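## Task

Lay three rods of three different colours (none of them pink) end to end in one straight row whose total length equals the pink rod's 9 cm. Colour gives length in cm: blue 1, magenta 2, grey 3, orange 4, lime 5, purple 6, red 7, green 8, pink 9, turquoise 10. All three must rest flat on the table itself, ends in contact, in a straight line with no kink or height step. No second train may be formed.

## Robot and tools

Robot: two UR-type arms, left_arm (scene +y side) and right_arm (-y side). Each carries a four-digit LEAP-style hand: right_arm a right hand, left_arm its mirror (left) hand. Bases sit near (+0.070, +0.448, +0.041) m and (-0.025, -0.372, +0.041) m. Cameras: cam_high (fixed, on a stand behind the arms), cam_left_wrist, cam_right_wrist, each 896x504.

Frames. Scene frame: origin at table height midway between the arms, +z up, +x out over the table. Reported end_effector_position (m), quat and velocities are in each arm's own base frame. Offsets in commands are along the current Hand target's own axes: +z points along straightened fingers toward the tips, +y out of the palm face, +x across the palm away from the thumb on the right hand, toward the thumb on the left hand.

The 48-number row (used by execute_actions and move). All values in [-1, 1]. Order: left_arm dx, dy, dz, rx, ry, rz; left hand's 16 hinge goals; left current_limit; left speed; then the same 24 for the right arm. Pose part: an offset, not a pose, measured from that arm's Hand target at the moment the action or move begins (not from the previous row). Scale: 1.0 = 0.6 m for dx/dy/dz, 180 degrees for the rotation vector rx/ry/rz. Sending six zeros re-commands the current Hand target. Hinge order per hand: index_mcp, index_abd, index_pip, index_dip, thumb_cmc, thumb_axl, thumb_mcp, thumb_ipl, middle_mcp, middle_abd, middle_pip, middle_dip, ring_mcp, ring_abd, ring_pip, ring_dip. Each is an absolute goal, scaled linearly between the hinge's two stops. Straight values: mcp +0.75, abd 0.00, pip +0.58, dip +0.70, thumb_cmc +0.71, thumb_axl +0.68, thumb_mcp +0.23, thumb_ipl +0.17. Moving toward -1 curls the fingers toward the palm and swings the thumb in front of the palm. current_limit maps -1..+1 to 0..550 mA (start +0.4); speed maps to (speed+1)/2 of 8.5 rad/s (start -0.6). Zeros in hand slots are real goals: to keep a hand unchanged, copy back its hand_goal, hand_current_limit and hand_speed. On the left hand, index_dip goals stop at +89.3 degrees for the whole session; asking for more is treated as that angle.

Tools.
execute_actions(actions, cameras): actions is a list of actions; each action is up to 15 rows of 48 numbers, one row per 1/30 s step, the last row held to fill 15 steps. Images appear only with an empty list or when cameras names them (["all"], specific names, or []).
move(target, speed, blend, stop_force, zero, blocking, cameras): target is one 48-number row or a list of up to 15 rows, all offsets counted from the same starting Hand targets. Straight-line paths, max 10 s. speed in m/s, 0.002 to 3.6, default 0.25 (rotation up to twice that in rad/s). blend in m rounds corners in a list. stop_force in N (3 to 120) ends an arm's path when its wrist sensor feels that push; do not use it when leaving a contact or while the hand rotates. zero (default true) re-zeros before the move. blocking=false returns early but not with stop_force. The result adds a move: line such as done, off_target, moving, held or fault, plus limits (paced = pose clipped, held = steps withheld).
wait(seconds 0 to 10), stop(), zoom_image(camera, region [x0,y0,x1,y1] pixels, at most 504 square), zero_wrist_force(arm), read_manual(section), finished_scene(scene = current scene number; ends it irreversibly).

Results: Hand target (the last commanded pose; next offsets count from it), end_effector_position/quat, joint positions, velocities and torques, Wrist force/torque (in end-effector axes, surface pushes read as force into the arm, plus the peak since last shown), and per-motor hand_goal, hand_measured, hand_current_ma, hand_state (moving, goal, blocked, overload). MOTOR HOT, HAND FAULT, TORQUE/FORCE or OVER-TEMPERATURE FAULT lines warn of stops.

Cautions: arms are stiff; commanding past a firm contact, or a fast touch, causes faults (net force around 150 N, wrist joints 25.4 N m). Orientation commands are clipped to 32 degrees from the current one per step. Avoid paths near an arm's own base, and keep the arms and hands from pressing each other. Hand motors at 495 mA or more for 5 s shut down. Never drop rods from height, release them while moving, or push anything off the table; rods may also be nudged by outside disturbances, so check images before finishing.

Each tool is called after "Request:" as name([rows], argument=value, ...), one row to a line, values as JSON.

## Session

Request:
execute_actions(actions=[])

Request:
zoom_image(camera="cam_high", region=[190, 230, 470, 504])

Request:
zoom_image(camera="cam_high", region=[470, 230, 770, 504])

Scene clock: 0.00 s.
left_arm: end_effector_position=(+0.5183, -0.2305, +0.1324) hand_goal=(+0.754, +0.000, +0.576, +0.696, +0.714, +0.678, +0.226, +0.168, +0.754, +0.000, +0.576, +0.696, +0.754, +0.000, +0.576, +0.696) hand_measured=(+0.754, +0.000, +0.576, +0.696, +0.714, +0.678, +0.226, +0.168, +0.754, +0.000, +0.576, +0.696, +0.754, +0.000, +0.576, +0.696) hand_current_ma=(+0, +0, +0, +0, +0, +0, +0, +0, +0, +0, +0, +0, +0, +0, +0, +0) hand_state=(goal, goal, goal, goal, goal, goal, goal, goal, goal, goal, goal, goal, goal, goal, goal, goal) hand_current_limit=0.40 hand_speed=-0.60 end_effector_quat_wxyz=(-0.170, +0.966, -0.145, +0.131) | right_arm: end_effector_position=(+0.6746, +0.2627, +0.2864) hand_goal=(+0.754, +0.000, +0.576, +0.696, +0.714, +0.678, +0.226, +0.168, +0.754, +0.000, +0.576, +0.696, +0.754, +0.000, +0.576, +0.696) hand_measured=(+0.754, +0.000, +0.576, +0.696, +0.714, +0.678, +0.226, +0.168, +0.754, +0.000, +0.576, +0.696, +0.754, +0.000, +0.576, +0.696) hand_current_ma=(+0, +0, +0, +0, +0, +0, +0, +0, +0, +0, +0, +0, +0, +0, +0, +0) hand_state=(goal, goal, goal, goal, goal, goal, goal, goal, goal, goal, goal, goal, goal, goal, goal, goal) hand_current_limit=0.40 hand_speed=-0.60 end_effector_quat_wxyz=(+0.157, +0.986, +0.002, +0.054)
Joint positions: left_arm=[2.97 -1.74 -2.061 -0.644 1.915 1.744] | right_arm=[0.383 -0.826 0.81 -1.537 -1.905 1.953]
Joint velocities: within noise
Joint torques (N m): no reading
Wrist force (N): no reading
Wrist torque (N m): no reading
Wrist force, peak (N): no reading
Hand target: left_arm +0.5183, -0.2305, +0.1324; -0.170, +0.966, -0.145, +0.131 | right_arm +0.6746, +0.2627, +0.2864; +0.157, +0.986, +0.002, +0.054

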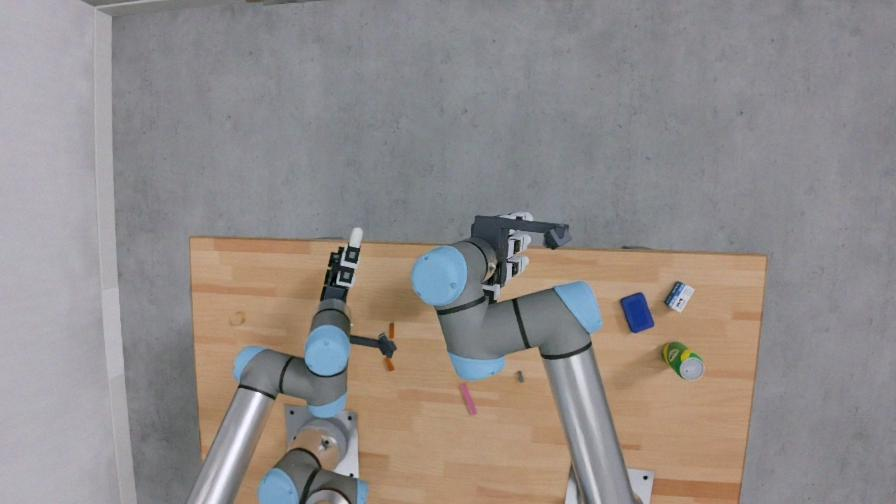

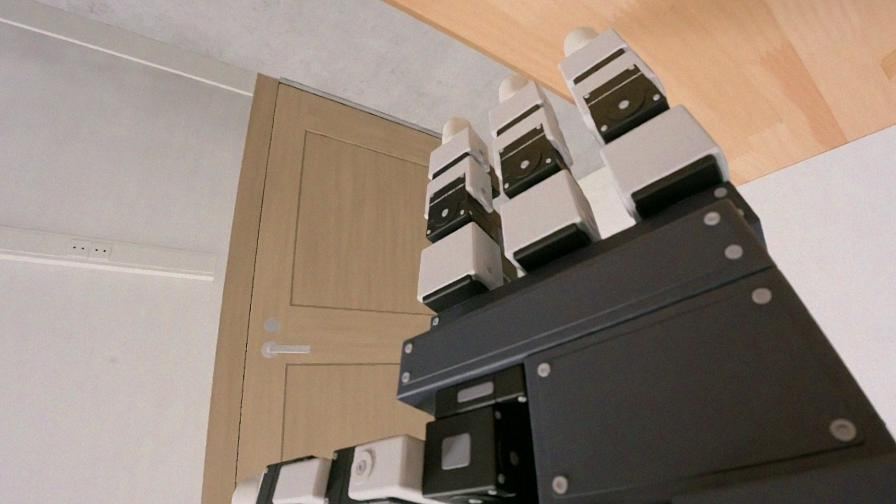

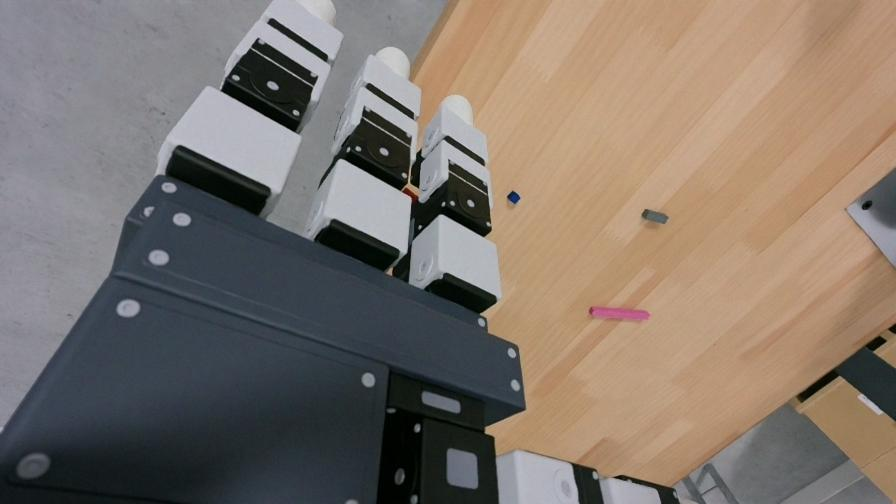

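Scaled by 1.800.

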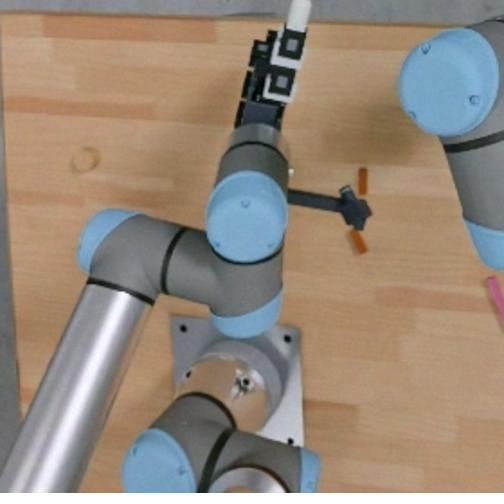

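Scaled by 1.680.

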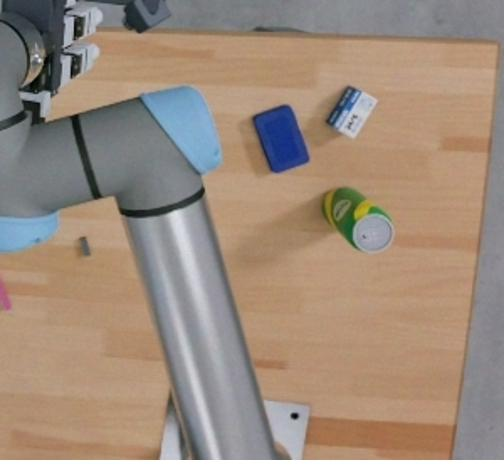

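Request:
move(target=[-0.5113, -0.6625, -0.156, 0, 0, 0, 0.754, 0.05, 0.576, 0.696, 0.714, 0.678, 0.226, 0.168, 0.754, -0.05, 0.576, 0.696, 0.97, 0, 0.97, 0.97, 0.4, -0.6, -0.4588, 0.7773, 0.0733, 0, 0, 0, 0.754, 0.05, 0.576, 0.696, 0.714, 0.678, 0.226, 0.168, 0.754, -0.05, 0.576, 0.696, 0.97, 0, 0.97, 0.97, 0.4, -0.6], speed=0.4, cameras=["cam_high"])

Request:
zoom_image(camera="cam_high", region=[360, 240, 560, 440])

Scene clock: 21.63 s.
left_arm: end_effector_position=(+0.3006, +0.1999, +0.3002) hand_goal=(+0.754, +0.050, +0.576, +0.696, +0.714, +0.678, +0.226, +0.168, +0.754, -0.050, +0.576, +0.696, +0.970, +0.000, +0.970, +0.970) hand_measured=(+0.750, +0.046, +0.576, +0.696, +0.712, +0.678, +0.224, +0.168, +0.750, -0.048, +0.576, +0.696, +0.956, +0.000, +0.964, +0.966) hand_current_ma=(-2, -1, +0, +0, -1, +0, -1, +0, -2, +0, +0, +0, -12, +0, -3, -1) hand_state=(goal, goal, goal, goal, goal, goal, goal, goal, goal, goal, goal, goal, goal, goal, goal, goal) hand_current_limit=0.40 hand_speed=-0.60 end_effector_quat_wxyz=(-0.170, +0.966, -0.145, +0.131) | right_arm: end_effector_position=(+0.3994, -0.1998, +0.3606) hand_goal=(+0.754, +0.050, +0.576, +0.696, +0.714, +0.678, +0.226, +0.168, +0.754, -0.050, +0.576, +0.696, +0.970, +0.000, +0.970, +0.970) hand_measured=(+0.756, +0.048, +0.576, +0.696, +0.716, +0.678, +0.224, +0.168, +0.756, -0.046, +0.576, +0.696, +0.966, +0.000, +0.964, +0.966) hand_current_ma=(+0, -1, +0, +0, +1, +0, -1, +0, +0, +1, +0, +0, -2, +0, -3, -1) hand_state=(goal, goal, goal, goal, goal, goal, goal, goal, goal, goal, goal, goal, goal, goal, goal, goal) hand_current_limit=0.40 hand_speed=-0.60 end_effector_quat_wxyz=(+0.157, +0.986, +0.002, +0.054)
Joint positions: left_arm=[4.333 -1.095 -2.158 -1.061 1.396 3.025] | right_arm=[-0.457 -1.828 1.94 -1.925 -1.804 1.082]
Joint torques (N m): left_arm=[7.91 7.05 27.19 2.63 -0.77 1.32] | right_arm=[-11.79 -9.59 -29.76 -1.24 -2.88 -1.29]
Wrist force (N): left_arm=[0.0 -0.1 -0.1] | right_arm=[-0.2 0.1 -0.2]
Wrist torque (N m): left_arm=[-0.03 0.01 0.07] | right_arm=[-0.03 0.08 -0.19]
Wrist force, peak (N): left_arm=[1.4 2.4 0.6] | right_arm=[-1.9 2.7 0.1]
Hand target: left_arm +0.3005, +0.2000, +0.3003; -0.170, +0.966, -0.145, +0.131 | right_arm +0.3994, -0.1999, +0.3606; +0.157, +0.986, +0.002, +0.054
Off the commanded pose: left_arm 0.000 m, 0 deg | right_arm 0.000 m, 0 deg.
move: done
Images, in order (width x height): cam_high 896x504.

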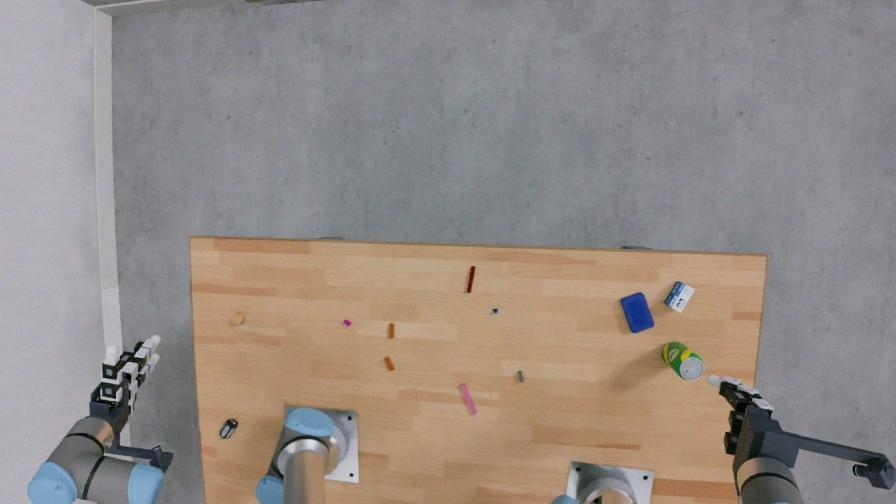

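Scaled by 2.520.

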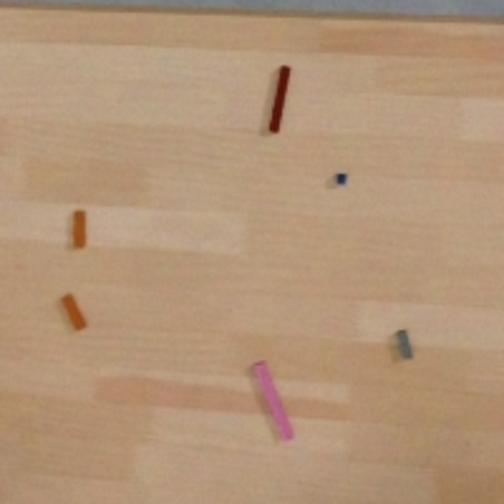

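Request:
zoom_image(camera="cam_high", region=[330, 300, 410, 380])

Request:
zoom_image(camera="cam_high", region=[490, 347, 550, 407])

Scaled by 6.300.

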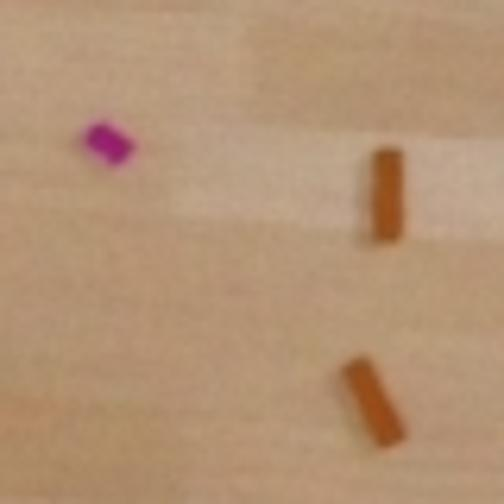

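Scaled by 8.400.

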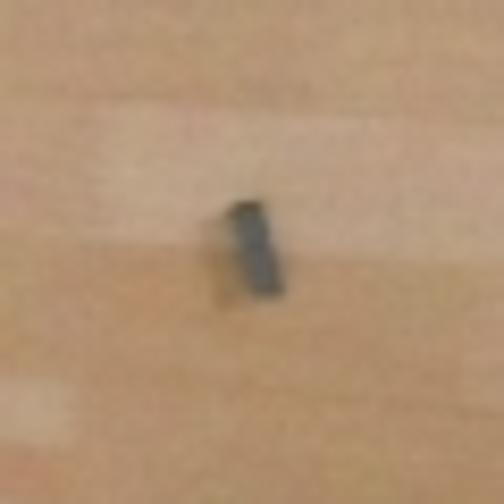

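Request:
move(target=[0.1978, 0.6323, 0.097, -0.1329, -0.04, 0.1347, 0.754, 0.06, 0.576, 0.696, 0.714, 0.678, 0.226, 0.168, 0.754, -0.06, 0.576, 0.696, 0.97, 0, 0.97, 0.97, 0.4, -0.7, 0, 0, 0, 0, 0, 0, 0.754, 0.05, 0.576, 0.696, 0.714, 0.678, 0.226, 0.168, 0.754, -0.05, 0.576, 0.696, 0.97, 0, 0.97, 0.97, 0.4, -0.6], speed=0.4, cameras=["cam_left_wrist"])

Request:
zoom_image(camera="cam_left_wrist", region=[400, 0, 550, 150])

Scene clock: 47.27 s.
left_arm: end_effector_position=(+0.3382, -0.1632, +0.1329) hand_goal=(+0.754, +0.060, +0.576, +0.696, +0.714, +0.678, +0.226, +0.168, +0.754, -0.060, +0.576, +0.696, +0.970, +0.000, +0.970, +0.970) hand_measured=(+0.750, +0.058, +0.576, +0.696, +0.712, +0.678, +0.222, +0.168, +0.750, -0.058, +0.576, +0.696, +0.958, +0.000, +0.964, +0.966) hand_current_ma=(-2, -1, +0, +0, -1, +0, -1, +0, -1, +0, +0, +0, -9, +0, -3, -1) hand_state=(goal, goal, goal, goal, goal, goal, goal, goal, goal, goal, goal, goal, goal, goal, goal, goal) hand_current_limit=0.40 hand_speed=-0.70 end_effector_quat_wxyz=(+0.000, +0.934, -0.356, +0.000) | right_arm: end_effector_position=(+0.3994, -0.1999, +0.3606) hand_goal=(+0.754, +0.050, +0.576, +0.696, +0.714, +0.678, +0.226, +0.168, +0.754, -0.050, +0.576, +0.696, +0.970, +0.000, +0.970, +0.970) hand_measured=(+0.756, +0.048, +0.576, +0.696, +0.716, +0.678, +0.224, +0.168, +0.756, -0.046, +0.576, +0.696, +0.966, +0.000, +0.964, +0.966) hand_current_ma=(+0, -1, +0, +0, +1, +0, -1, +0, +0, +1, +0, +0, -2, +0, -3, -1) hand_state=(goal, goal, goal, goal, goal, goal, goal, goal, goal, goal, goal, goal, goal, goal, goal, goal) hand_current_limit=0.40 hand_speed=-0.60 end_effector_quat_wxyz=(+0.157, +0.986, +0.002, +0.054)
Joint positions: left_arm=[3.273 -1.428 -2.311 -0.973 1.57 2.431] | right_arm=[-0.457 -1.828 1.94 -1.925 -1.804 1.082]
Joint torques (N m): left_arm=[-4.87 5.16 12.83 1.86 0.47 -0.53] | right_arm=[-13.47 -24.32 -31.3 -1.03 -2.79 -2.94]
Wrist force (N): left_arm=[0.4 -0.6 0.3] | right_arm=[-0.2 0.3 -0.1]
Wrist torque (N m): left_arm=[-0.06 0.03 -0.09] | right_arm=[0.00 0.08 -0.13]
Wrist force, peak (N): left_arm=[2.5 1.2 1.6] | right_arm=[-0.6 0.2 0.1]
Hand target: left_arm +0.3382, -0.1633, +0.1328; +0.000, +0.934, -0.356, +0.000 | right_arm +0.3994, -0.1999, +0.3606; +0.157, +0.986, +0.002, +0.054
Off the commanded pose: left_arm 0.000 m, 0 deg | right_arm 0.000 m, 0 deg.
move: done
Images, in order (width x height): cam_left_wrist 896x504.

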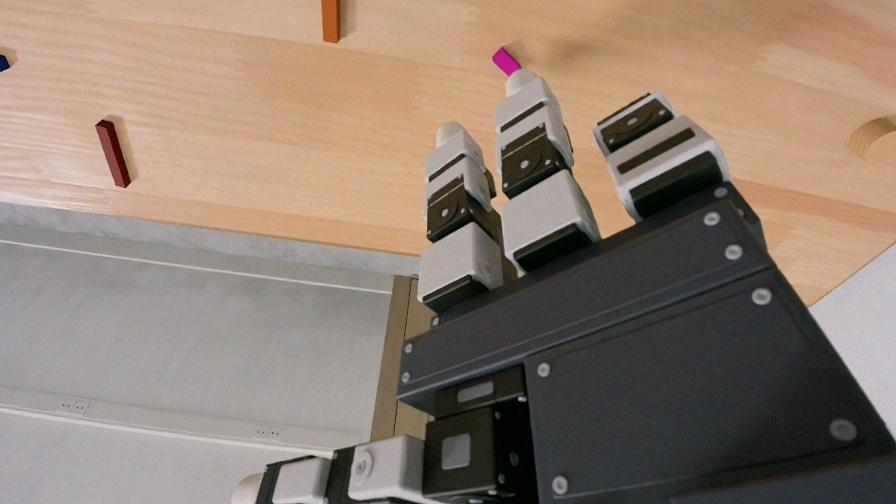

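Scaled by 3.360.

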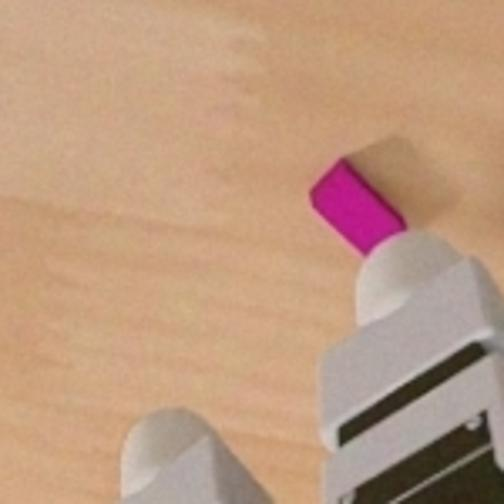

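Request:
move(target=[-0.0217, -0.005, 0.0765, 0, 0, -0.0444, 0.754, 0.06, 0.576, 0.696, 0.714, 0.678, 0.226, 0.168, 0.754, -0.06, 0.576, 0.696, 0.97, 0, 0.97, 0.97, 0.4, -0.7, 0, 0, 0, 0, 0, 0, 0.754, 0.05, 0.576, 0.696, 0.714, 0.678, 0.226, 0.168, 0.754, -0.05, 0.576, 0.696, 0.97, 0, 0.97, 0.97, 0.4, -0.6], speed=0.12, cameras=["cam_left_wrist"])

Request:
zoom_image(camera="cam_left_wrist", region=[400, 20, 550, 170])

Request:
move(target=[0, 0, 0.02, 0, 0, 0, 0.754, 0.06, 0.576, 0.696, 0.714, 0.678, 0.226, 0.168, 0.754, -0.06, 0.576, 0.696, 0.97, 0, 0.97, 0.97, 0.4, -0.7, 0, 0, 0, 0, 0, 0, 0.754, 0.05, 0.576, 0.696, 0.714, 0.678, 0.226, 0.168, 0.754, -0.05, 0.576, 0.696, 0.97, 0, 0.97, 0.97, 0.4, -0.6], speed=0.012, stop_force=3)

Scene clock: 72.40 s.
left_arm: end_effector_position=(+0.3305, -0.1523, +0.0869) hand_goal=(+0.754, +0.060, +0.576, +0.696, +0.714, +0.678, +0.226, +0.168, +0.754, -0.060, +0.576, +0.696, +0.970, +0.000, +0.970, +0.970) hand_measured=(+0.750, +0.058, +0.576, +0.696, +0.712, +0.678, +0.222, +0.168, +0.750, -0.058, +0.576, +0.696, +0.958, +0.000, +0.964, +0.966) hand_current_ma=(-2, -1, +0, +0, -1, +0, -1, +0, -1, +0, +0, +0, -9, +0, -3, -1) hand_state=(goal, goal, goal, goal, goal, goal, goal, goal, goal, goal, goal, goal, goal, goal, goal, goal) hand_current_limit=0.40 hand_speed=-0.70 end_effector_quat_wxyz=(+0.000, +0.957, -0.290, +0.000) | right_arm: end_effector_position=(+0.3994, -0.1999, +0.3606) hand_goal=(+0.754, +0.050, +0.576, +0.696, +0.714, +0.678, +0.226, +0.168, +0.754, -0.050, +0.576, +0.696, +0.970, +0.000, +0.970, +0.970) hand_measured=(+0.756, +0.048, +0.576, +0.696, +0.716, +0.678, +0.224, +0.168, +0.756, -0.046, +0.576, +0.696, +0.966, +0.000, +0.964, +0.966) hand_current_ma=(+0, -1, +0, +0, +1, +0, -1, +0, +0, +1, +0, +0, -2, +0, -3, -1) hand_state=(goal, goal, goal, goal, goal, goal, goal, goal, goal, goal, goal, goal, goal, goal, goal, goal) hand_current_limit=0.40 hand_speed=-0.60 end_effector_quat_wxyz=(+0.157, +0.986, +0.002, +0.054)
Joint positions: left_arm=[3.325 -1.464 -2.432 -0.816 1.57 2.344] | right_arm=[-0.457 -1.828 1.94 -1.925 -1.804 1.082]
Joint torques (N m): left_arm=[-6.13 19.42 26.26 2.01 -0.67 1.38] | right_arm=[-12.67 -23.85 -31.77 -1.22 -2.31 -3.19]
Wrist force (N): left_arm=[0.3 -0.6 0.3] | right_arm=[-0.3 0.2 -0.1]
Wrist torque (N m): left_arm=[-0.04 0.05 -0.09] | right_arm=[-0.01 0.09 -0.14]
Wrist force, peak (N): left_arm=[1.1 -0.6 -0.7] | right_arm=[-0.5 0.3 -0.4]
Hand target: left_arm +0.3305, -0.1524, +0.0869; +0.000, +0.957, -0.290, +0.000 | right_arm +0.3994, -0.1999, +0.3606; +0.157, +0.986, +0.002, +0.054
Off the commanded pose: left_arm 0.000 m, 0 deg | right_arm 0.000 m, 0 deg.
move: done
Images, in order (width x height): cam_left_wrist 896x504.

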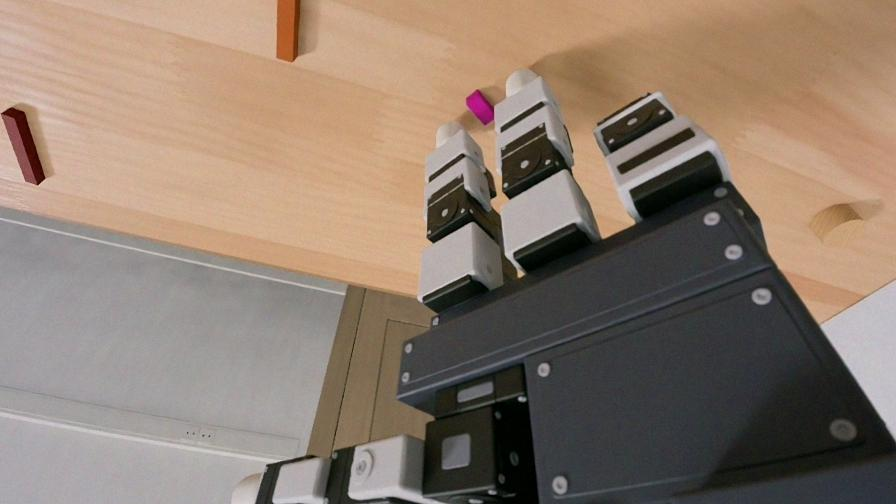

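Scaled by 3.360.

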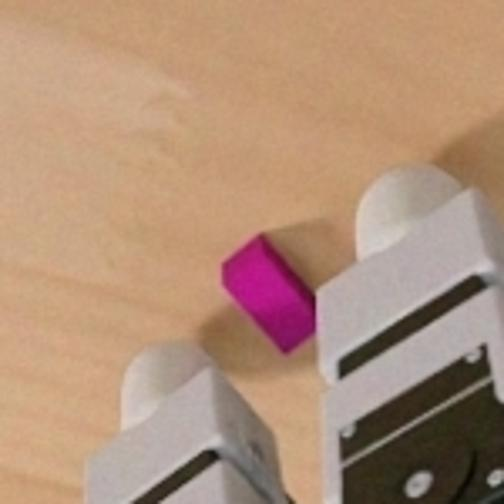

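Scene clock: 73.97 s.
left_arm: end_effector_position=(+0.3305, -0.1524, +0.0812) hand_goal=(+0.754, +0.060, +0.576, +0.696, +0.714, +0.678, +0.226, +0.168, +0.754, -0.060, +0.576, +0.696, +0.970, +0.000, +0.970, +0.970) hand_measured=(+0.750, +0.058, +0.576, +0.696, +0.712, +0.678, +0.222, +0.168, +0.750, -0.058, +0.576, +0.696, +0.958, +0.000, +0.964, +0.966) hand_current_ma=(-1, +0, +0, +0, -1, +0, -2, +0, -1, +0, +0, +0, -9, +0, -3, -1) hand_state=(goal, goal, goal, goal, goal, goal, goal, goal, goal, goal, goal, goal, goal, goal, goal, goal) hand_current_limit=0.40 hand_speed=-0.70 end_effector_quat_wxyz=(+0.000, +0.957, -0.290, +0.000) | right_arm: end_effector_position=(+0.3994, -0.1999, +0.3606) hand_goal=(+0.754, +0.050, +0.576, +0.696, +0.714, +0.678, +0.226, +0.168, +0.754, -0.050, +0.576, +0.696, +0.970, +0.000, +0.970, +0.970) hand_measured=(+0.756, +0.048, +0.576, +0.696, +0.716, +0.678, +0.224, +0.168, +0.756, -0.046, +0.576, +0.696, +0.966, +0.000, +0.964, +0.966) hand_current_ma=(+0, -1, +0, +0, +1, +0, -1, +0, +0, +1, +0, +0, -2, +0, -3, -1) hand_state=(goal, goal, goal, goal, goal, goal, goal, goal, goal, goal, goal, goal, goal, goal, goal, goal) hand_current_limit=0.40 hand_speed=-0.60 end_effector_quat_wxyz=(+0.157, +0.986, +0.002, +0.054)
Joint positions: left_arm=[3.325 -1.478 -2.44 -0.794 1.57 2.344] | right_arm=[-0.457 -1.828 1.94 -1.925 -1.804 1.082]
Joint torques (N m): left_arm=[-4.3 18.45 28.33 3.69 -0.95 0.42] | right_arm=[-11.96 -24.19 -31.42 -1.2 -2.1 -3.18]
Wrist force (N): left_arm=[0.3 -0.3 -2.2] | right_arm=[-0.4 -0.1 -0.1]
Wrist torque (N m): left_arm=[0.13 0.03 -0.09] | right_arm=[-0.06 0.11 -0.17]
Wrist force, peak (N): left_arm=[-0.1 -0.3 -11.8] | right_arm=[-0.6 -0.2 -0.3]
Hand target: left_arm +0.3305, -0.1524, +0.0812; +0.000, +0.957, -0.290, +0.000 (not the last commanded pose) | right_arm +0.3994, -0.1999, +0.3606; +0.157, +0.986, +0.002, +0.054
Off the commanded pose: left_arm 0.006 m, 0 deg | right_arm 0.000 m, 0 deg.
move: contact (left_arm)

Request:
move([
  [0, 0, -0.0022, 0, 0, 0, 0.754, -0.17, 0.576, 0.696, 0.714, 0.678, 0.226, 0.168, 0.754, 0.17, 0.576, 0.696, 0.97, 0, 0.97, 0.97, 0.4, -0.8, 0, 0, 0, 0, 0, 0, 0.754, 0.05, 0.576, 0.696, 0.714, 0.678, 0.226, 0.168, 0.754, -0.05, 0.576, 0.696, 0.97, 0, 0.97, 0.97, 0.4, -0.6],
  [0, 0, -0.0523, 0, 0, 0, 0.754, -0.17, 0.576, 0.696, 0.714, 0.678, 0.226, 0.168, 0.754, 0.17, 0.576, 0.696, 0.97, 0, 0.97, 0.97, 0.4, -0.8, 0, 0, 0, 0, 0, 0, 0.754, 0.05, 0.576, 0.696, 0.714, 0.678, 0.226, 0.168, 0.754, -0.05, 0.576, 0.696, 0.97, 0, 0.97, 0.97, 0.4, -0.6],
  [0.0513, 0.092, -0.0523, 0, 0, 0.3217, 0.754, -0.17, 0.576, 0.696, 0.714, 0.678, 0.226, 0.168, 0.754, 0.17, 0.576, 0.696, 0.97, 0, 0.97, 0.97, 0.4, -0.8, 0, 0, 0, 0, 0, 0, 0.754, 0.05, 0.576, 0.696, 0.714, 0.678, 0.226, 0.168, 0.754, -0.05, 0.576, 0.696, 0.97, 0, 0.97, 0.97, 0.4, -0.6],
], speed=[0.05, 0.12, 0.25], blend=[0, 0.01, 0], cameras=["cam_left_wrist"])

Request:
zoom_image(camera="cam_left_wrist", region=[380, 0, 530, 150])

Scene clock: 96.30 s.
left_arm: end_effector_position=(+0.3254, -0.2154, +0.1126) hand_goal=(+0.754, -0.170, +0.576, +0.696, +0.714, +0.678, +0.226, +0.168, +0.754, +0.170, +0.576, +0.696, +0.970, +0.000, +0.970, +0.970) hand_measured=(+0.750, -0.080, +0.576, +0.696, +0.712, +0.678, +0.222, +0.168, +0.752, +0.090, +0.576, +0.696, +0.958, +0.000, +0.964, +0.966) hand_current_ma=(-1, +165, +0, +0, +0, +0, -2, +0, +0, -137, +0, +0, -9, +0, -3, -1) hand_state=(goal, blocked, goal, goal, goal, goal, goal, goal, goal, blocked, goal, goal, goal, goal, goal, goal) hand_current_limit=0.40 hand_speed=-0.80 end_effector_quat_wxyz=(+0.000, +0.697, -0.717, +0.000) | right_arm: end_effector_position=(+0.3994, -0.1999, +0.3606) hand_goal=(+0.754, +0.050, +0.576, +0.696, +0.714, +0.678, +0.226, +0.168, +0.754, -0.050, +0.576, +0.696, +0.970, +0.000, +0.970, +0.970) hand_measured=(+0.756, +0.048, +0.576, +0.696, +0.716, +0.678, +0.224, +0.168, +0.756, -0.046, +0.576, +0.696, +0.966, +0.000, +0.964, +0.966) hand_current_ma=(+0, -1, +0, +0, +1, +0, -1, +0, +0, +1, +0, +0, -2, +0, -3, -1) hand_state=(goal, goal, goal, goal, goal, goal, goal, goal, goal, goal, goal, goal, goal, goal, goal, goal) hand_current_limit=0.40 hand_speed=-0.60 end_effector_quat_wxyz=(+0.157, +0.986, +0.002, +0.054)
Joint positions: left_arm=[2.996 -1.638 -2.176 -0.898 1.57 3.025] | right_arm=[-0.457 -1.828 1.94 -1.925 -1.804 1.082]
Joint torques (N m): left_arm=[4.87 27.55 11.72 1.99 -0.83 0.42] | right_arm=[-12.42 -24.3 -30.93 -1.32 -1.29 -2.99]
Wrist force (N): left_arm=[0.4 -0.4 0.4] | right_arm=[-0.2 0.1 0.1]
Wrist torque (N m): left_arm=[-0.02 0.03 0.06] | right_arm=[-0.04 0.08 -0.14]
Wrist force, peak (N): left_arm=[0.4 -0.5 -2.5] | right_arm=[-0.4 0.0 -0.6]
Hand target: left_arm +0.3254, -0.2154, +0.1126; +0.000, +0.697, -0.717, +0.000 | right_arm +0.3994, -0.1999, +0.3606; +0.157, +0.986, +0.002, +0.054
Off the commanded pose: left_arm 0.000 m, 0 deg | right_arm 0.000 m, 0 deg.
move: done
Images, in order (width x height): cam_left_wrist 896x504.

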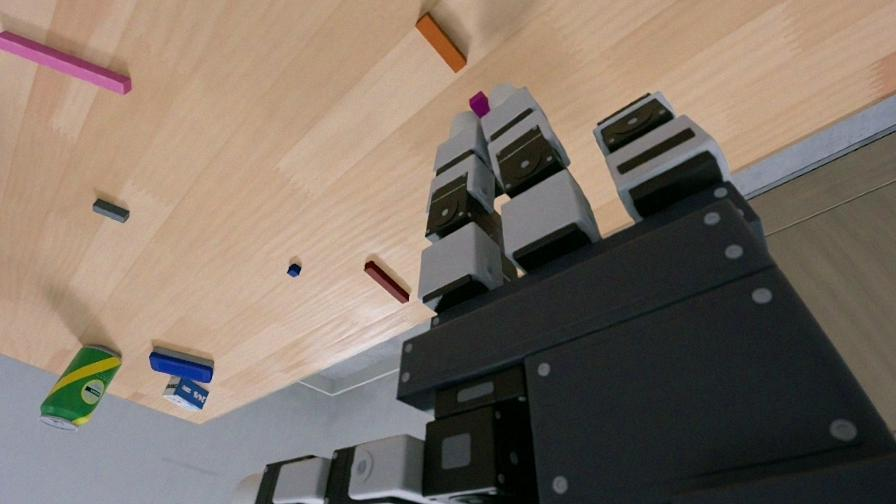

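Scaled by 3.360.

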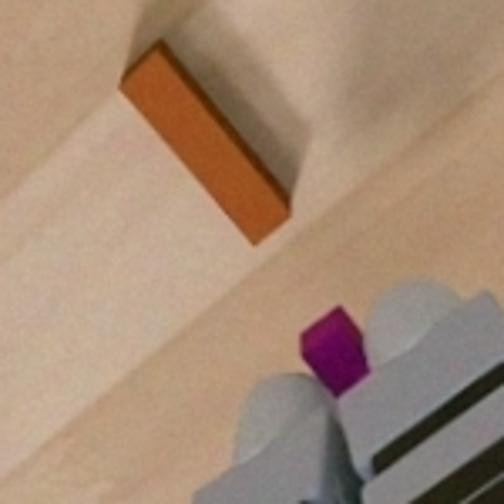

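Request:
move([
  [0.009, 0.01, 0.042, 0, 0, -0.015, 0.754, -0.17, 0.576, 0.696, 0.714, 0.678, 0.226, 0.168, 0.754, 0.17, 0.576, 0.696, 0.97, 0, 0.97, 0.97, 0.4, -0.8, 0, 0, 0, 0, 0, 0, 0.754, 0.05, 0.576, 0.696, 0.714, 0.678, 0.226, 0.168, 0.754, -0.05, 0.576, 0.696, 0.97, 0, 0.97, 0.97, 0.4, -0.6],
  [0.009, 0.01, 0.0498, 0, 0, -0.015, 0.754, -0.17, 0.576, 0.696, 0.714, 0.678, 0.226, 0.168, 0.754, 0.17, 0.576, 0.696, 0.97, 0, 0.97, 0.97, 0.4, -0.8, 0, 0, 0, 0, 0, 0, 0.754, 0.05, 0.576, 0.696, 0.714, 0.678, 0.226, 0.168, 0.754, -0.05, 0.576, 0.696, 0.97, 0, 0.97, 0.97, 0.4, -0.6],
  [0.009, 0.022, 0.0495, 0, 0, -0.015, 0.754, -0.17, 0.576, 0.696, 0.714, 0.678, 0.226, 0.168, 0.754, 0.17, 0.576, 0.696, 0.97, 0, 0.97, 0.97, 0.4, -0.8, 0, 0, 0, 0, 0, 0, 0.754, 0.05, 0.576, 0.696, 0.714, 0.678, 0.226, 0.168, 0.754, -0.05, 0.576, 0.696, 0.97, 0, 0.97, 0.97, 0.4, -0.6],
], speed=[0.1, 0.02, 0.03], cameras=["cam_left_wrist"])

Request:
zoom_image(camera="cam_left_wrist", region=[400, 0, 530, 130])

Scene clock: 119.37 s.
left_arm: end_effector_position=(+0.3119, -0.2204, +0.0829) hand_goal=(+0.754, -0.170, +0.576, +0.696, +0.714, +0.678, +0.226, +0.168, +0.754, +0.170, +0.576, +0.696, +0.970, +0.000, +0.970, +0.970) hand_measured=(+0.750, -0.080, +0.576, +0.696, +0.712, +0.678, +0.222, +0.168, +0.752, +0.090, +0.576, +0.696, +0.958, +0.000, +0.964, +0.966) hand_current_ma=(-1, +165, +0, +0, +0, +0, -2, +0, +0, -137, +0, +0, -8, +0, -3, -1) hand_state=(goal, blocked, goal, goal, goal, goal, goal, goal, goal, blocked, goal, goal, goal, goal, goal, goal) hand_current_limit=0.40 hand_speed=-0.80 end_effector_quat_wxyz=(+0.000, +0.713, -0.701, +0.000) end_effector_velocity=(+0.002, +0.000, +0.000) end_effector_angular_velocity=(+0.001, +0.000, +0.000) | right_arm: end_effector_position=(+0.3994, -0.1999, +0.3606) hand_goal=(+0.754, +0.050, +0.576, +0.696, +0.714, +0.678, +0.226, +0.168, +0.754, -0.050, +0.576, +0.696, +0.970, +0.000, +0.970, +0.970) hand_measured=(+0.756, +0.048, +0.576, +0.696, +0.716, +0.678, +0.224, +0.168, +0.756, -0.046, +0.576, +0.696, +0.966, +0.000, +0.964, +0.966) hand_current_ma=(+0, -1, +0, +0, +1, +0, -1, +0, +0, +1, +0, +0, -2, +0, -3, -1) hand_state=(goal, goal, goal, goal, goal, goal, goal, goal, goal, goal, goal, goal, goal, goal, goal, goal) hand_current_limit=0.40 hand_speed=-0.60 end_effector_quat_wxyz=(+0.157, +0.986, +0.002, +0.054)
Joint positions: left_arm=[2.989 -1.666 -2.246 -0.8 1.57 2.97] | right_arm=[-0.457 -1.828 1.94 -1.925 -1.804 1.082]
Joint velocities: left_arm=[0 -0.004 0.005 0 0.001 0] | right_arm=[within noise]
Joint torques (N m): left_arm=[-1.75 16.24 29.24 2.91 0.49 -0.41] | right_arm=[-11.76 -23.85 -30.27 -1.32 -0.79 -3.06]
Wrist force (N): left_arm=[0.1 -0.6 0.2] | right_arm=[-0.1 0.2 -0.1]
Wrist torque (N m): left_arm=[-0.02 0.06 0.04] | right_arm=[-0.01 0.08 -0.14]
Wrist force, peak (N): left_arm=[0.3 -1.0 -0.5] | right_arm=[-0.6 -0.1 -0.1]
Hand target: left_arm +0.3121, -0.2204, +0.0829; +0.000, +0.713, -0.701, +0.000 | right_arm +0.3994, -0.1999, +0.3606; +0.157, +0.986, +0.002, +0.054
Off the commanded pose: left_arm 0.000 m, 0 deg | right_arm 0.000 m, 0 deg.
move: done
Images, in order (width x height): cam_left_wrist 896x504.

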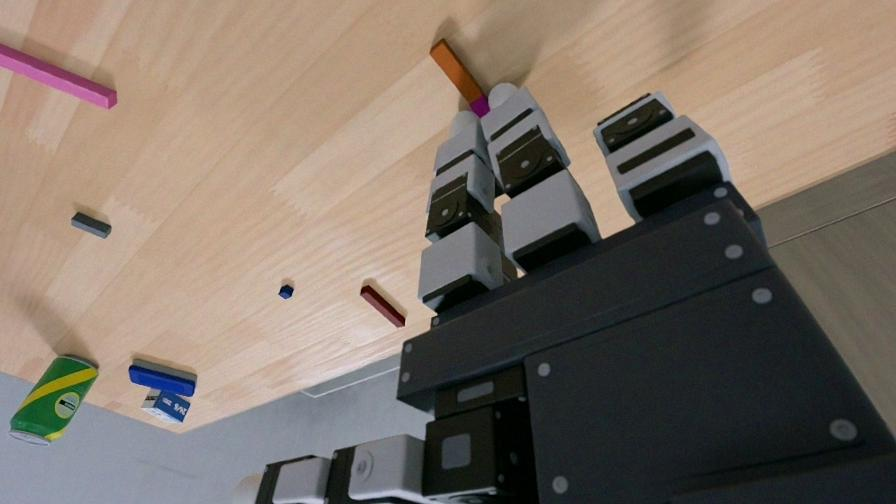

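Scaled by 3.877.

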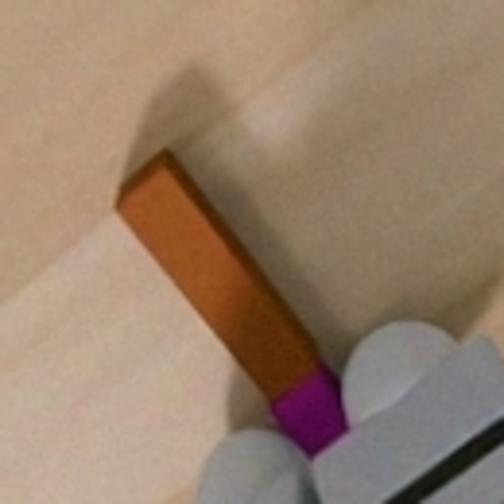

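Request:
move([
  [0, 0, 0, 0, 0, 0, 0.754, -0.1, 0.576, 0.696, 0.714, 0.678, 0.226, 0.168, 0.754, 0.11, 0.576, 0.696, 0.97, 0, 0.97, 0.97, 0.4, -0.9, 0, 0, 0, 0, 0, 0, 0.754, 0.05, 0.576, 0.696, 0.714, 0.678, 0.226, 0.168, 0.754, -0.05, 0.576, 0.696, 0.97, 0, 0.97, 0.97, 0.4, -0.6],
  [0, 0, 0, 0, 0, 0, 0.754, 0.04, 0.576, 0.696, 0.714, 0.678, 0.226, 0.168, 0.754, -0.03, 0.576, 0.696, 0.97, 0, 0.97, 0.97, 0.4, -0.9, 0, 0, 0, 0, 0, 0, 0.754, 0.05, 0.576, 0.696, 0.714, 0.678, 0.226, 0.168, 0.754, -0.05, 0.576, 0.696, 0.97, 0, 0.97, 0.97, 0.4, -0.6],
], speed=0.05, cameras=["cam_left_wrist"])

Request:
zoom_image(camera="cam_left_wrist", region=[400, 0, 530, 130])

Request:
move([
  [0, 0, -0.06, 0, 0, 0, 0.754, 0.06, 0.576, 0.696, 0.714, 0.678, 0.226, 0.168, 0.754, -0.06, 0.576, 0.696, 0.97, 0, 0.97, 0.97, 0.4, -0.7, 0, 0, 0, 0, 0, 0, 0.754, 0.05, 0.576, 0.696, 0.714, 0.678, 0.226, 0.168, 0.754, -0.05, 0.576, 0.696, 0.97, 0, 0.97, 0.97, 0.4, -0.6],
  [0.6077, 0.2473, -0.0828, 0, 0, -0.0778, 0.754, 0.06, 0.576, 0.696, 0.714, 0.678, 0.226, 0.168, 0.754, -0.06, 0.576, 0.696, 0.97, 0, 0.97, 0.97, 0.4, -0.7, 0, 0, 0, 0, 0, 0, 0.754, 0.05, 0.576, 0.696, 0.714, 0.678, 0.226, 0.168, 0.754, -0.05, 0.576, 0.696, 0.97, 0, 0.97, 0.97, 0.4, -0.6],
], speed=[0.12, 0.35], blend=[0.015, 0], cameras=["cam_left_wrist"])

Request:
zoom_image(camera="cam_left_wrist", region=[400, 0, 550, 150])

Scene clock: 146.73 s.
left_arm: end_effector_position=(+0.3121, -0.2204, +0.0829) hand_goal=(+0.754, +0.040, +0.576, +0.696, +0.714, +0.678, +0.226, +0.168, +0.754, -0.030, +0.576, +0.696, +0.970, +0.000, +0.970, +0.970) hand_measured=(+0.750, +0.036, +0.576, +0.696, +0.712, +0.678, +0.222, +0.168, +0.752, -0.026, +0.576, +0.696, +0.958, +0.000, +0.964, +0.966) hand_current_ma=(-1, -1, +0, +0, +0, +0, -2, +0, +0, +1, +0, +0, -8, +0, -3, -1) hand_state=(goal, goal, goal, goal, goal, goal, goal, goal, goal, goal, goal, goal, goal, goal, goal, goal) hand_current_limit=0.40 hand_speed=-0.90 end_effector_quat_wxyz=(+0.000, +0.713, -0.701, +0.000) | right_arm: end_effector_position=(+0.3994, -0.1999, +0.3606) hand_goal=(+0.754, +0.050, +0.576, +0.696, +0.714, +0.678, +0.226, +0.168, +0.754, -0.050, +0.576, +0.696, +0.970, +0.000, +0.970, +0.970) hand_measured=(+0.756, +0.048, +0.576, +0.696, +0.716, +0.678, +0.224, +0.168, +0.756, -0.046, +0.576, +0.696, +0.966, +0.000, +0.964, +0.966) hand_current_ma=(+0, -1, +0, +0, +1, +0, -1, +0, +0, +1, +0, +0, -2, +0, -3, -1) hand_state=(goal, goal, goal, goal, goal, goal, goal, goal, goal, goal, goal, goal, goal, goal, goal, goal) hand_current_limit=0.40 hand_speed=-0.60 end_effector_quat_wxyz=(+0.157, +0.986, +0.002, +0.054)
Joint positions: left_arm=[2.989 -1.666 -2.245 -0.8 1.57 2.971] | right_arm=[-0.457 -1.828 1.94 -1.925 -1.804 1.082]
Joint torques (N m): left_arm=[7.97 11.78 27.46 0.82 0.66 1.23] | right_arm=[-10.59 -23.7 -29.96 -1.11 -0.27 -2.97]
Wrist force (N): left_arm=[0.2 -0.6 0.3] | right_arm=[-0.3 0.0 -0.1]
Wrist torque (N m): left_arm=[-0.03 0.06 0.05] | right_arm=[-0.04 0.10 -0.15]
Wrist force, peak (N): left_arm=[0.4 -0.9 0.4] | right_arm=[-0.6 -0.2 -0.3]
Hand target: left_arm +0.3121, -0.2204, +0.0829; +0.000, +0.713, -0.701, +0.000 | right_arm +0.3994, -0.1999, +0.3606; +0.157, +0.986, +0.002, +0.054
Off the commanded pose: left_arm 0.000 m, 0 deg | right_arm 0.000 m, 0 deg.
move: done
Images, in order (width x height): cam_left_wrist 896x504.

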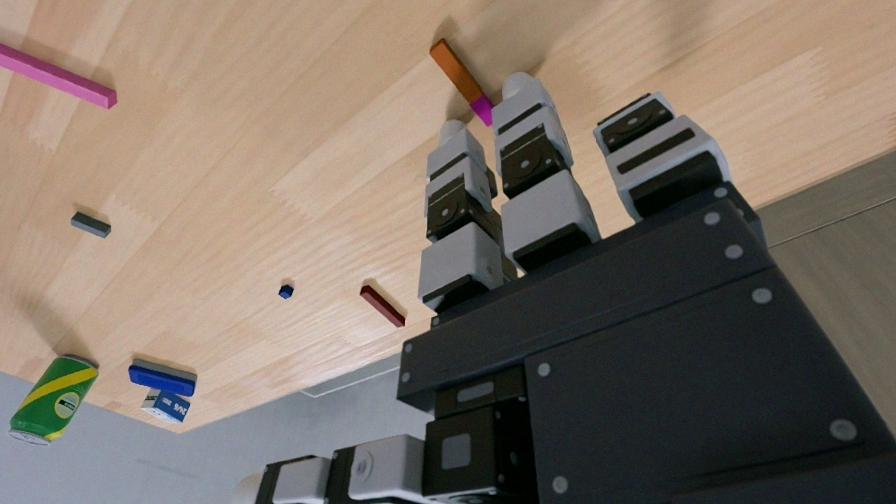

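Scaled by 3.877.

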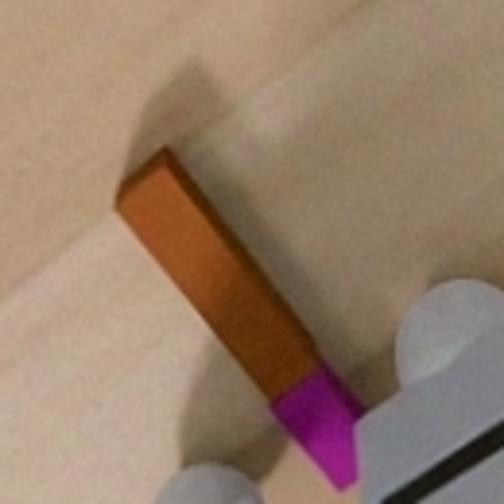

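Scene clock: 148.70 s.
left_arm: end_effector_position=(+0.1703, -0.5875, +0.1328) hand_goal=(+0.754, +0.060, +0.576, +0.696, +0.714, +0.678, +0.226, +0.168, +0.754, -0.060, +0.576, +0.696, +0.970, +0.000, +0.970, +0.970) hand_measured=(+0.750, +0.058, +0.576, +0.696, +0.712, +0.678, +0.222, +0.168, +0.752, -0.058, +0.576, +0.696, +0.960, +0.000, +0.964, +0.966) hand_current_ma=(-1, -1, +0, +0, +0, +0, -2, +0, +0, +1, +0, +0, -7, +0, -3, -1) hand_state=(goal, goal, goal, goal, goal, goal, goal, goal, goal, goal, goal, goal, goal, goal, goal, goal) hand_current_limit=0.40 hand_speed=-0.70 end_effector_quat_wxyz=(+0.000, +0.794, -0.608, +0.000) | right_arm: end_effector_position=(+0.3994, -0.1999, +0.3606) hand_goal=(+0.754, +0.050, +0.576, +0.696, +0.714, +0.678, +0.226, +0.168, +0.754, -0.050, +0.576, +0.696, +0.970, +0.000, +0.970, +0.970) hand_measured=(+0.756, +0.048, +0.576, +0.696, +0.716, +0.678, +0.224, +0.168, +0.756, -0.046, +0.576, +0.696, +0.966, +0.000, +0.964, +0.966) hand_current_ma=(+0, -1, +0, +0, +1, +0, -1, +0, +0, +1, +0, +0, -2, +0, -3, -1) hand_state=(goal, goal, goal, goal, goal, goal, goal, goal, goal, goal, goal, goal, goal, goal, goal, goal) hand_current_limit=0.40 hand_speed=-0.60 end_effector_quat_wxyz=(+0.157, +0.986, +0.002, +0.054)
Joint positions: left_arm=[2.222 -1.918 -1.759 -1.035 1.571 1.959] | right_arm=[-0.457 -1.828 1.94 -1.925 -1.804 1.082]
Joint torques (N m): left_arm=[-6.03 27.42 27.73 3.49 -0.71 -0.99] | right_arm=[-11.15 -23.66 -29.84 -1.47 -0.17 -2.96]
Wrist force (N): left_arm=[0.5 -0.7 0.3] | right_arm=[-0.5 -0.1 -0.3]
Wrist torque (N m): left_arm=[-0.05 0.01 -0.06] | right_arm=[-0.04 0.13 -0.18]
Wrist force, peak (N): left_arm=[-2.0 -1.8 -0.6] | right_arm=[-0.6 0.0 0.2]
Hand target: left_arm +0.1703, -0.5876, +0.1328; +0.000, +0.794, -0.608, +0.000 | right_arm +0.3994, -0.1999, +0.3606; +0.157, +0.986, +0.002, +0.054
Off the commanded pose: left_arm 0.000 m, 0 deg | right_arm 0.000 m, 0 deg.
move: done
Images, in order (width x height): cam_left_wrist 896x504.

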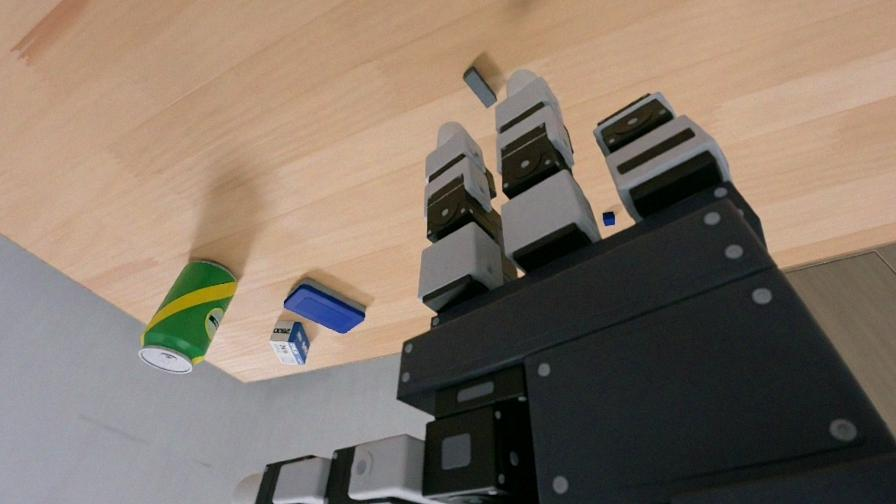

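Scaled by 3.360.

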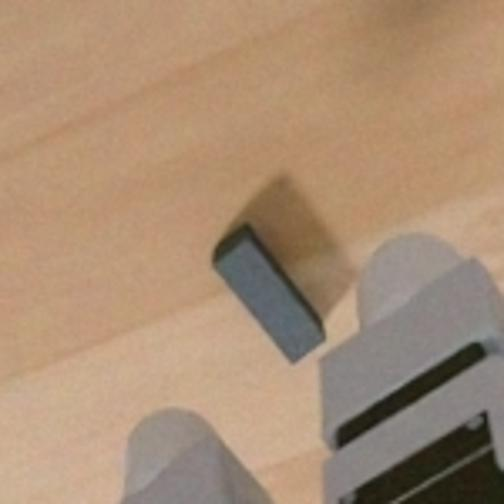

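Request:
move([
  [0.0102, -0.0087, 0.0837, 0, 0, -0.011, 0.754, 0.06, 0.576, 0.696, 0.714, 0.678, 0.226, 0.168, 0.754, -0.06, 0.576, 0.696, 0.97, 0, 0.97, 0.97, 0.4, -0.7, 0, 0, 0, 0, 0, 0, 0.754, 0.05, 0.576, 0.696, 0.714, 0.678, 0.226, 0.168, 0.754, -0.05, 0.576, 0.696, 0.97, 0, 0.97, 0.97, 0.4, -0.6],
  [0.0102, -0.0087, 0.0837, 0, 0, -0.011, 0.754, -0.17, 0.576, 0.696, 0.714, 0.678, 0.226, 0.168, 0.754, 0.17, 0.576, 0.696, 0.97, 0, 0.97, 0.97, 0.4, -0.8, 0, 0, 0, 0, 0, 0, 0.754, 0.05, 0.576, 0.696, 0.714, 0.678, 0.226, 0.168, 0.754, -0.05, 0.576, 0.696, 0.97, 0, 0.97, 0.97, 0.4, -0.6],
  [0.0102, -0.0087, 0.0337, 0, 0, -0.011, 0.754, -0.17, 0.576, 0.696, 0.714, 0.678, 0.226, 0.168, 0.754, 0.17, 0.576, 0.696, 0.97, 0, 0.97, 0.97, 0.4, -0.8, 0, 0, 0, 0, 0, 0, 0.754, 0.05, 0.576, 0.696, 0.714, 0.678, 0.226, 0.168, 0.754, -0.05, 0.576, 0.696, 0.97, 0, 0.97, 0.97, 0.4, -0.6],
  [-0.5167, -0.4377, 0.0337, 0, 0, 0.0784, 0.754, -0.17, 0.576, 0.696, 0.714, 0.678, 0.226, 0.168, 0.754, 0.17, 0.576, 0.696, 0.97, 0, 0.97, 0.97, 0.4, -0.8, 0, 0, 0, 0, 0, 0, 0.754, 0.05, 0.576, 0.696, 0.714, 0.678, 0.226, 0.168, 0.754, -0.05, 0.576, 0.696, 0.97, 0, 0.97, 0.97, 0.4, -0.6],
], speed=[0.12, 0.12, 0.12, 0.35], blend=[0, 0, 0.01, 0], cameras=["cam_left_wrist"])

Request:
zoom_image(camera="cam_left_wrist", region=[380, 0, 530, 150])

Scene clock: 172.13 s.
left_arm: end_effector_position=(+0.3434, -0.2201, +0.1124) hand_goal=(+0.754, -0.170, +0.576, +0.696, +0.714, +0.678, +0.226, +0.168, +0.754, +0.170, +0.576, +0.696, +0.970, +0.000, +0.970, +0.970) hand_measured=(+0.750, -0.084, +0.576, +0.696, +0.712, +0.678, +0.222, +0.168, +0.752, +0.086, +0.576, +0.696, +0.960, +0.000, +0.964, +0.966) hand_current_ma=(-1, +154, +0, +0, +0, +0, -2, +0, +0, -146, +0, +0, -7, +0, -3, -1) hand_state=(goal, blocked, goal, goal, goal, goal, goal, goal, goal, blocked, goal, goal, goal, goal, goal, goal) hand_current_limit=0.40 hand_speed=-0.80 end_effector_quat_wxyz=(+0.000, +0.713, -0.701, +0.000) | right_arm: end_effector_position=(+0.3994, -0.1999, +0.3606) hand_goal=(+0.754, +0.050, +0.576, +0.696, +0.714, +0.678, +0.226, +0.168, +0.754, -0.050, +0.576, +0.696, +0.970, +0.000, +0.970, +0.970) hand_measured=(+0.756, +0.048, +0.576, +0.696, +0.716, +0.678, +0.224, +0.168, +0.756, -0.046, +0.576, +0.696, +0.966, +0.000, +0.964, +0.966) hand_current_ma=(+0, -1, +0, +0, +1, +0, -1, +0, +0, +1, +0, +0, -2, +0, -3, -1) hand_state=(goal, goal, goal, goal, goal, goal, goal, goal, goal, goal, goal, goal, goal, goal, goal, goal) hand_current_limit=0.40 hand_speed=-0.60 end_effector_quat_wxyz=(+0.157, +0.986, +0.002, +0.054)
Joint positions: left_arm=[2.999 -1.675 -2.136 -0.901 1.57 2.983] | right_arm=[-0.457 -1.828 1.94 -1.925 -1.804 1.082]
Joint torques (N m): left_arm=[7.25 14.1 27.27 1.47 0.56 1.62] | right_arm=[-10.44 -23.95 -28.01 -1.34 0.59 -2.85]
Wrist force (N): left_arm=[0.3 -0.7 0.1] | right_arm=[-0.5 0.2 -0.1]
Wrist torque (N m): left_arm=[-0.02 0.04 0.06] | right_arm=[-0.02 0.12 -0.16]
Wrist force, peak (N): left_arm=[-0.1 -0.5 -6.0] | right_arm=[-0.4 0.5 -0.3]
Hand target: left_arm +0.3435, -0.2201, +0.1124; +0.000, +0.713, -0.701, +0.000 | right_arm +0.3994, -0.1999, +0.3606; +0.157, +0.986, +0.002, +0.054
Off the commanded pose: left_arm 0.000 m, 0 deg | right_arm 0.000 m, 0 deg.
move: done
Images, in order (width x height): cam_left_wrist 896x504.

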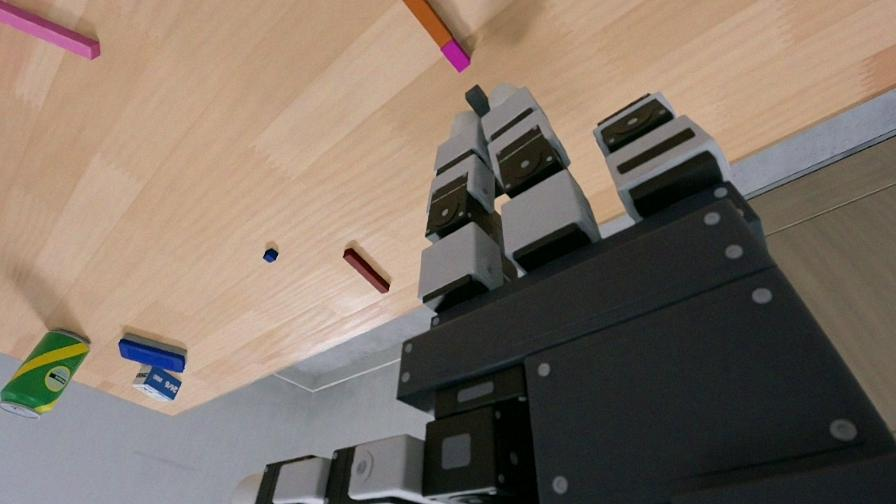

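Scaled by 3.360.

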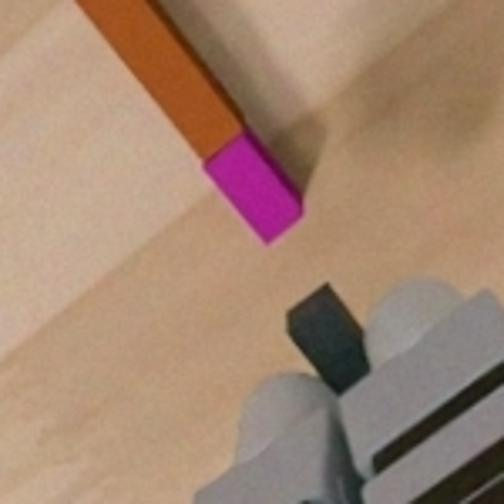

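Request:
move([
  [-0.0018, 0, 0.042, 0, 0, 0.0067, 0.754, -0.17, 0.576, 0.696, 0.714, 0.678, 0.226, 0.168, 0.754, 0.17, 0.576, 0.696, 0.97, 0, 0.97, 0.97, 0.4, -0.8, 0, 0, 0, 0, 0, 0, 0.754, 0.05, 0.576, 0.696, 0.714, 0.678, 0.226, 0.168, 0.754, -0.05, 0.576, 0.696, 0.97, 0, 0.97, 0.97, 0.4, -0.6],
  [-0.0018, 0, 0.0497, 0, 0, 0.0067, 0.754, -0.17, 0.576, 0.696, 0.714, 0.678, 0.226, 0.168, 0.754, 0.17, 0.576, 0.696, 0.97, 0, 0.97, 0.97, 0.4, -0.8, 0, 0, 0, 0, 0, 0, 0.754, 0.05, 0.576, 0.696, 0.714, 0.678, 0.226, 0.168, 0.754, -0.05, 0.576, 0.696, 0.97, 0, 0.97, 0.97, 0.4, -0.6],
  [-0.0018, 0.0117, 0.0492, 0, 0, 0.0067, 0.754, -0.17, 0.576, 0.696, 0.714, 0.678, 0.226, 0.168, 0.754, 0.17, 0.576, 0.696, 0.97, 0, 0.97, 0.97, 0.4, -0.8, 0, 0, 0, 0, 0, 0, 0.754, 0.05, 0.576, 0.696, 0.714, 0.678, 0.226, 0.168, 0.754, -0.05, 0.576, 0.696, 0.97, 0, 0.97, 0.97, 0.4, -0.6],
], speed=[0.1, 0.02, 0.03], cameras=["cam_left_wrist"])

Request:
zoom_image(camera="cam_left_wrist", region=[400, 0, 530, 130])

Scene clock: 189.07 s.
left_arm: end_effector_position=(+0.3363, -0.2191, +0.0828) hand_goal=(+0.754, -0.170, +0.576, +0.696, +0.714, +0.678, +0.226, +0.168, +0.754, +0.170, +0.576, +0.696, +0.970, +0.000, +0.970, +0.970) hand_measured=(+0.750, -0.084, +0.576, +0.696, +0.712, +0.678, +0.222, +0.168, +0.752, +0.086, +0.576, +0.696, +0.960, +0.000, +0.964, +0.966) hand_current_ma=(-1, +154, +0, +0, +0, +0, -2, +0, +0, -146, +0, +0, -7, +0, -3, -1) hand_state=(goal, blocked, goal, goal, goal, goal, goal, goal, goal, blocked, goal, goal, goal, goal, goal, goal) hand_current_limit=0.40 hand_speed=-0.80 end_effector_quat_wxyz=(+0.000, +0.705, -0.709, +0.000) end_effector_velocity=(+0.002, -0.001, +0.000) end_effector_angular_velocity=(-0.003, +0.000, +0.001) | right_arm: end_effector_position=(+0.3994, -0.1999, +0.3606) hand_goal=(+0.754, +0.050, +0.576, +0.696, +0.714, +0.678, +0.226, +0.168, +0.754, -0.050, +0.576, +0.696, +0.970, +0.000, +0.970, +0.970) hand_measured=(+0.756, +0.048, +0.576, +0.696, +0.716, +0.678, +0.224, +0.168, +0.756, -0.046, +0.576, +0.696, +0.966, +0.000, +0.964, +0.966) hand_current_ma=(+0, -1, +0, +0, +1, +0, -1, +0, +0, +1, +0, +0, -2, +0, -3, -1) hand_state=(goal, goal, goal, goal, goal, goal, goal, goal, goal, goal, goal, goal, goal, goal, goal, goal) hand_current_limit=0.40 hand_speed=-0.60 end_effector_quat_wxyz=(+0.157, +0.986, +0.002, +0.054)
Joint positions: left_arm=[2.996 -1.717 -2.186 -0.809 1.57 3] | right_arm=[-0.457 -1.828 1.94 -1.925 -1.804 1.082]
Joint velocities: left_arm=[0 -0.005 0.005 0 -0.003 0] | right_arm=[within noise]
Joint torques (N m): left_arm=[1.95 14.21 28.59 2.72 -0.81 -0.36] | right_arm=[-10.52 -23.73 -28.64 -1.51 1.22 -3.03]
Wrist force (N): left_arm=[0.3 -0.4 0.2] | right_arm=[-0.3 0.1 -0.2]
Wrist torque (N m): left_arm=[0.00 0.02 0.05] | right_arm=[-0.02 0.10 -0.15]
Wrist force, peak (N): left_arm=[0.4 -0.5 0.9] | right_arm=[-0.4 0.4 -0.3]
Hand target: left_arm +0.3364, -0.2191, +0.0829; +0.000, +0.705, -0.709, +0.000 | right_arm +0.3994, -0.1999, +0.3606; +0.157, +0.986, +0.002, +0.054
Off the commanded pose: left_arm 0.000 m, 0 deg | right_arm 0.000 m, 0 deg.
move: done
Images, in order (width x height): cam_left_wrist 896x504.

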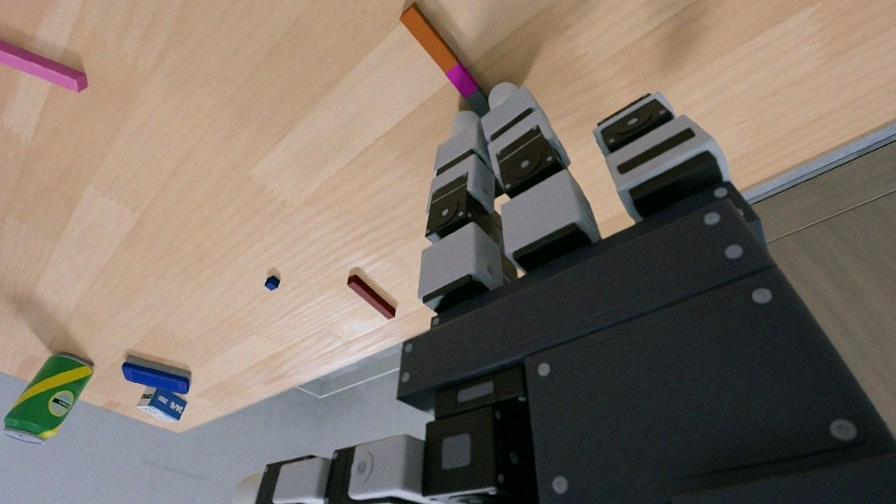

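Scaled by 3.877.

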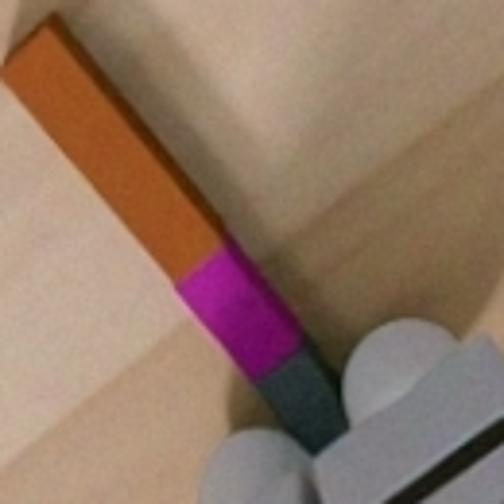

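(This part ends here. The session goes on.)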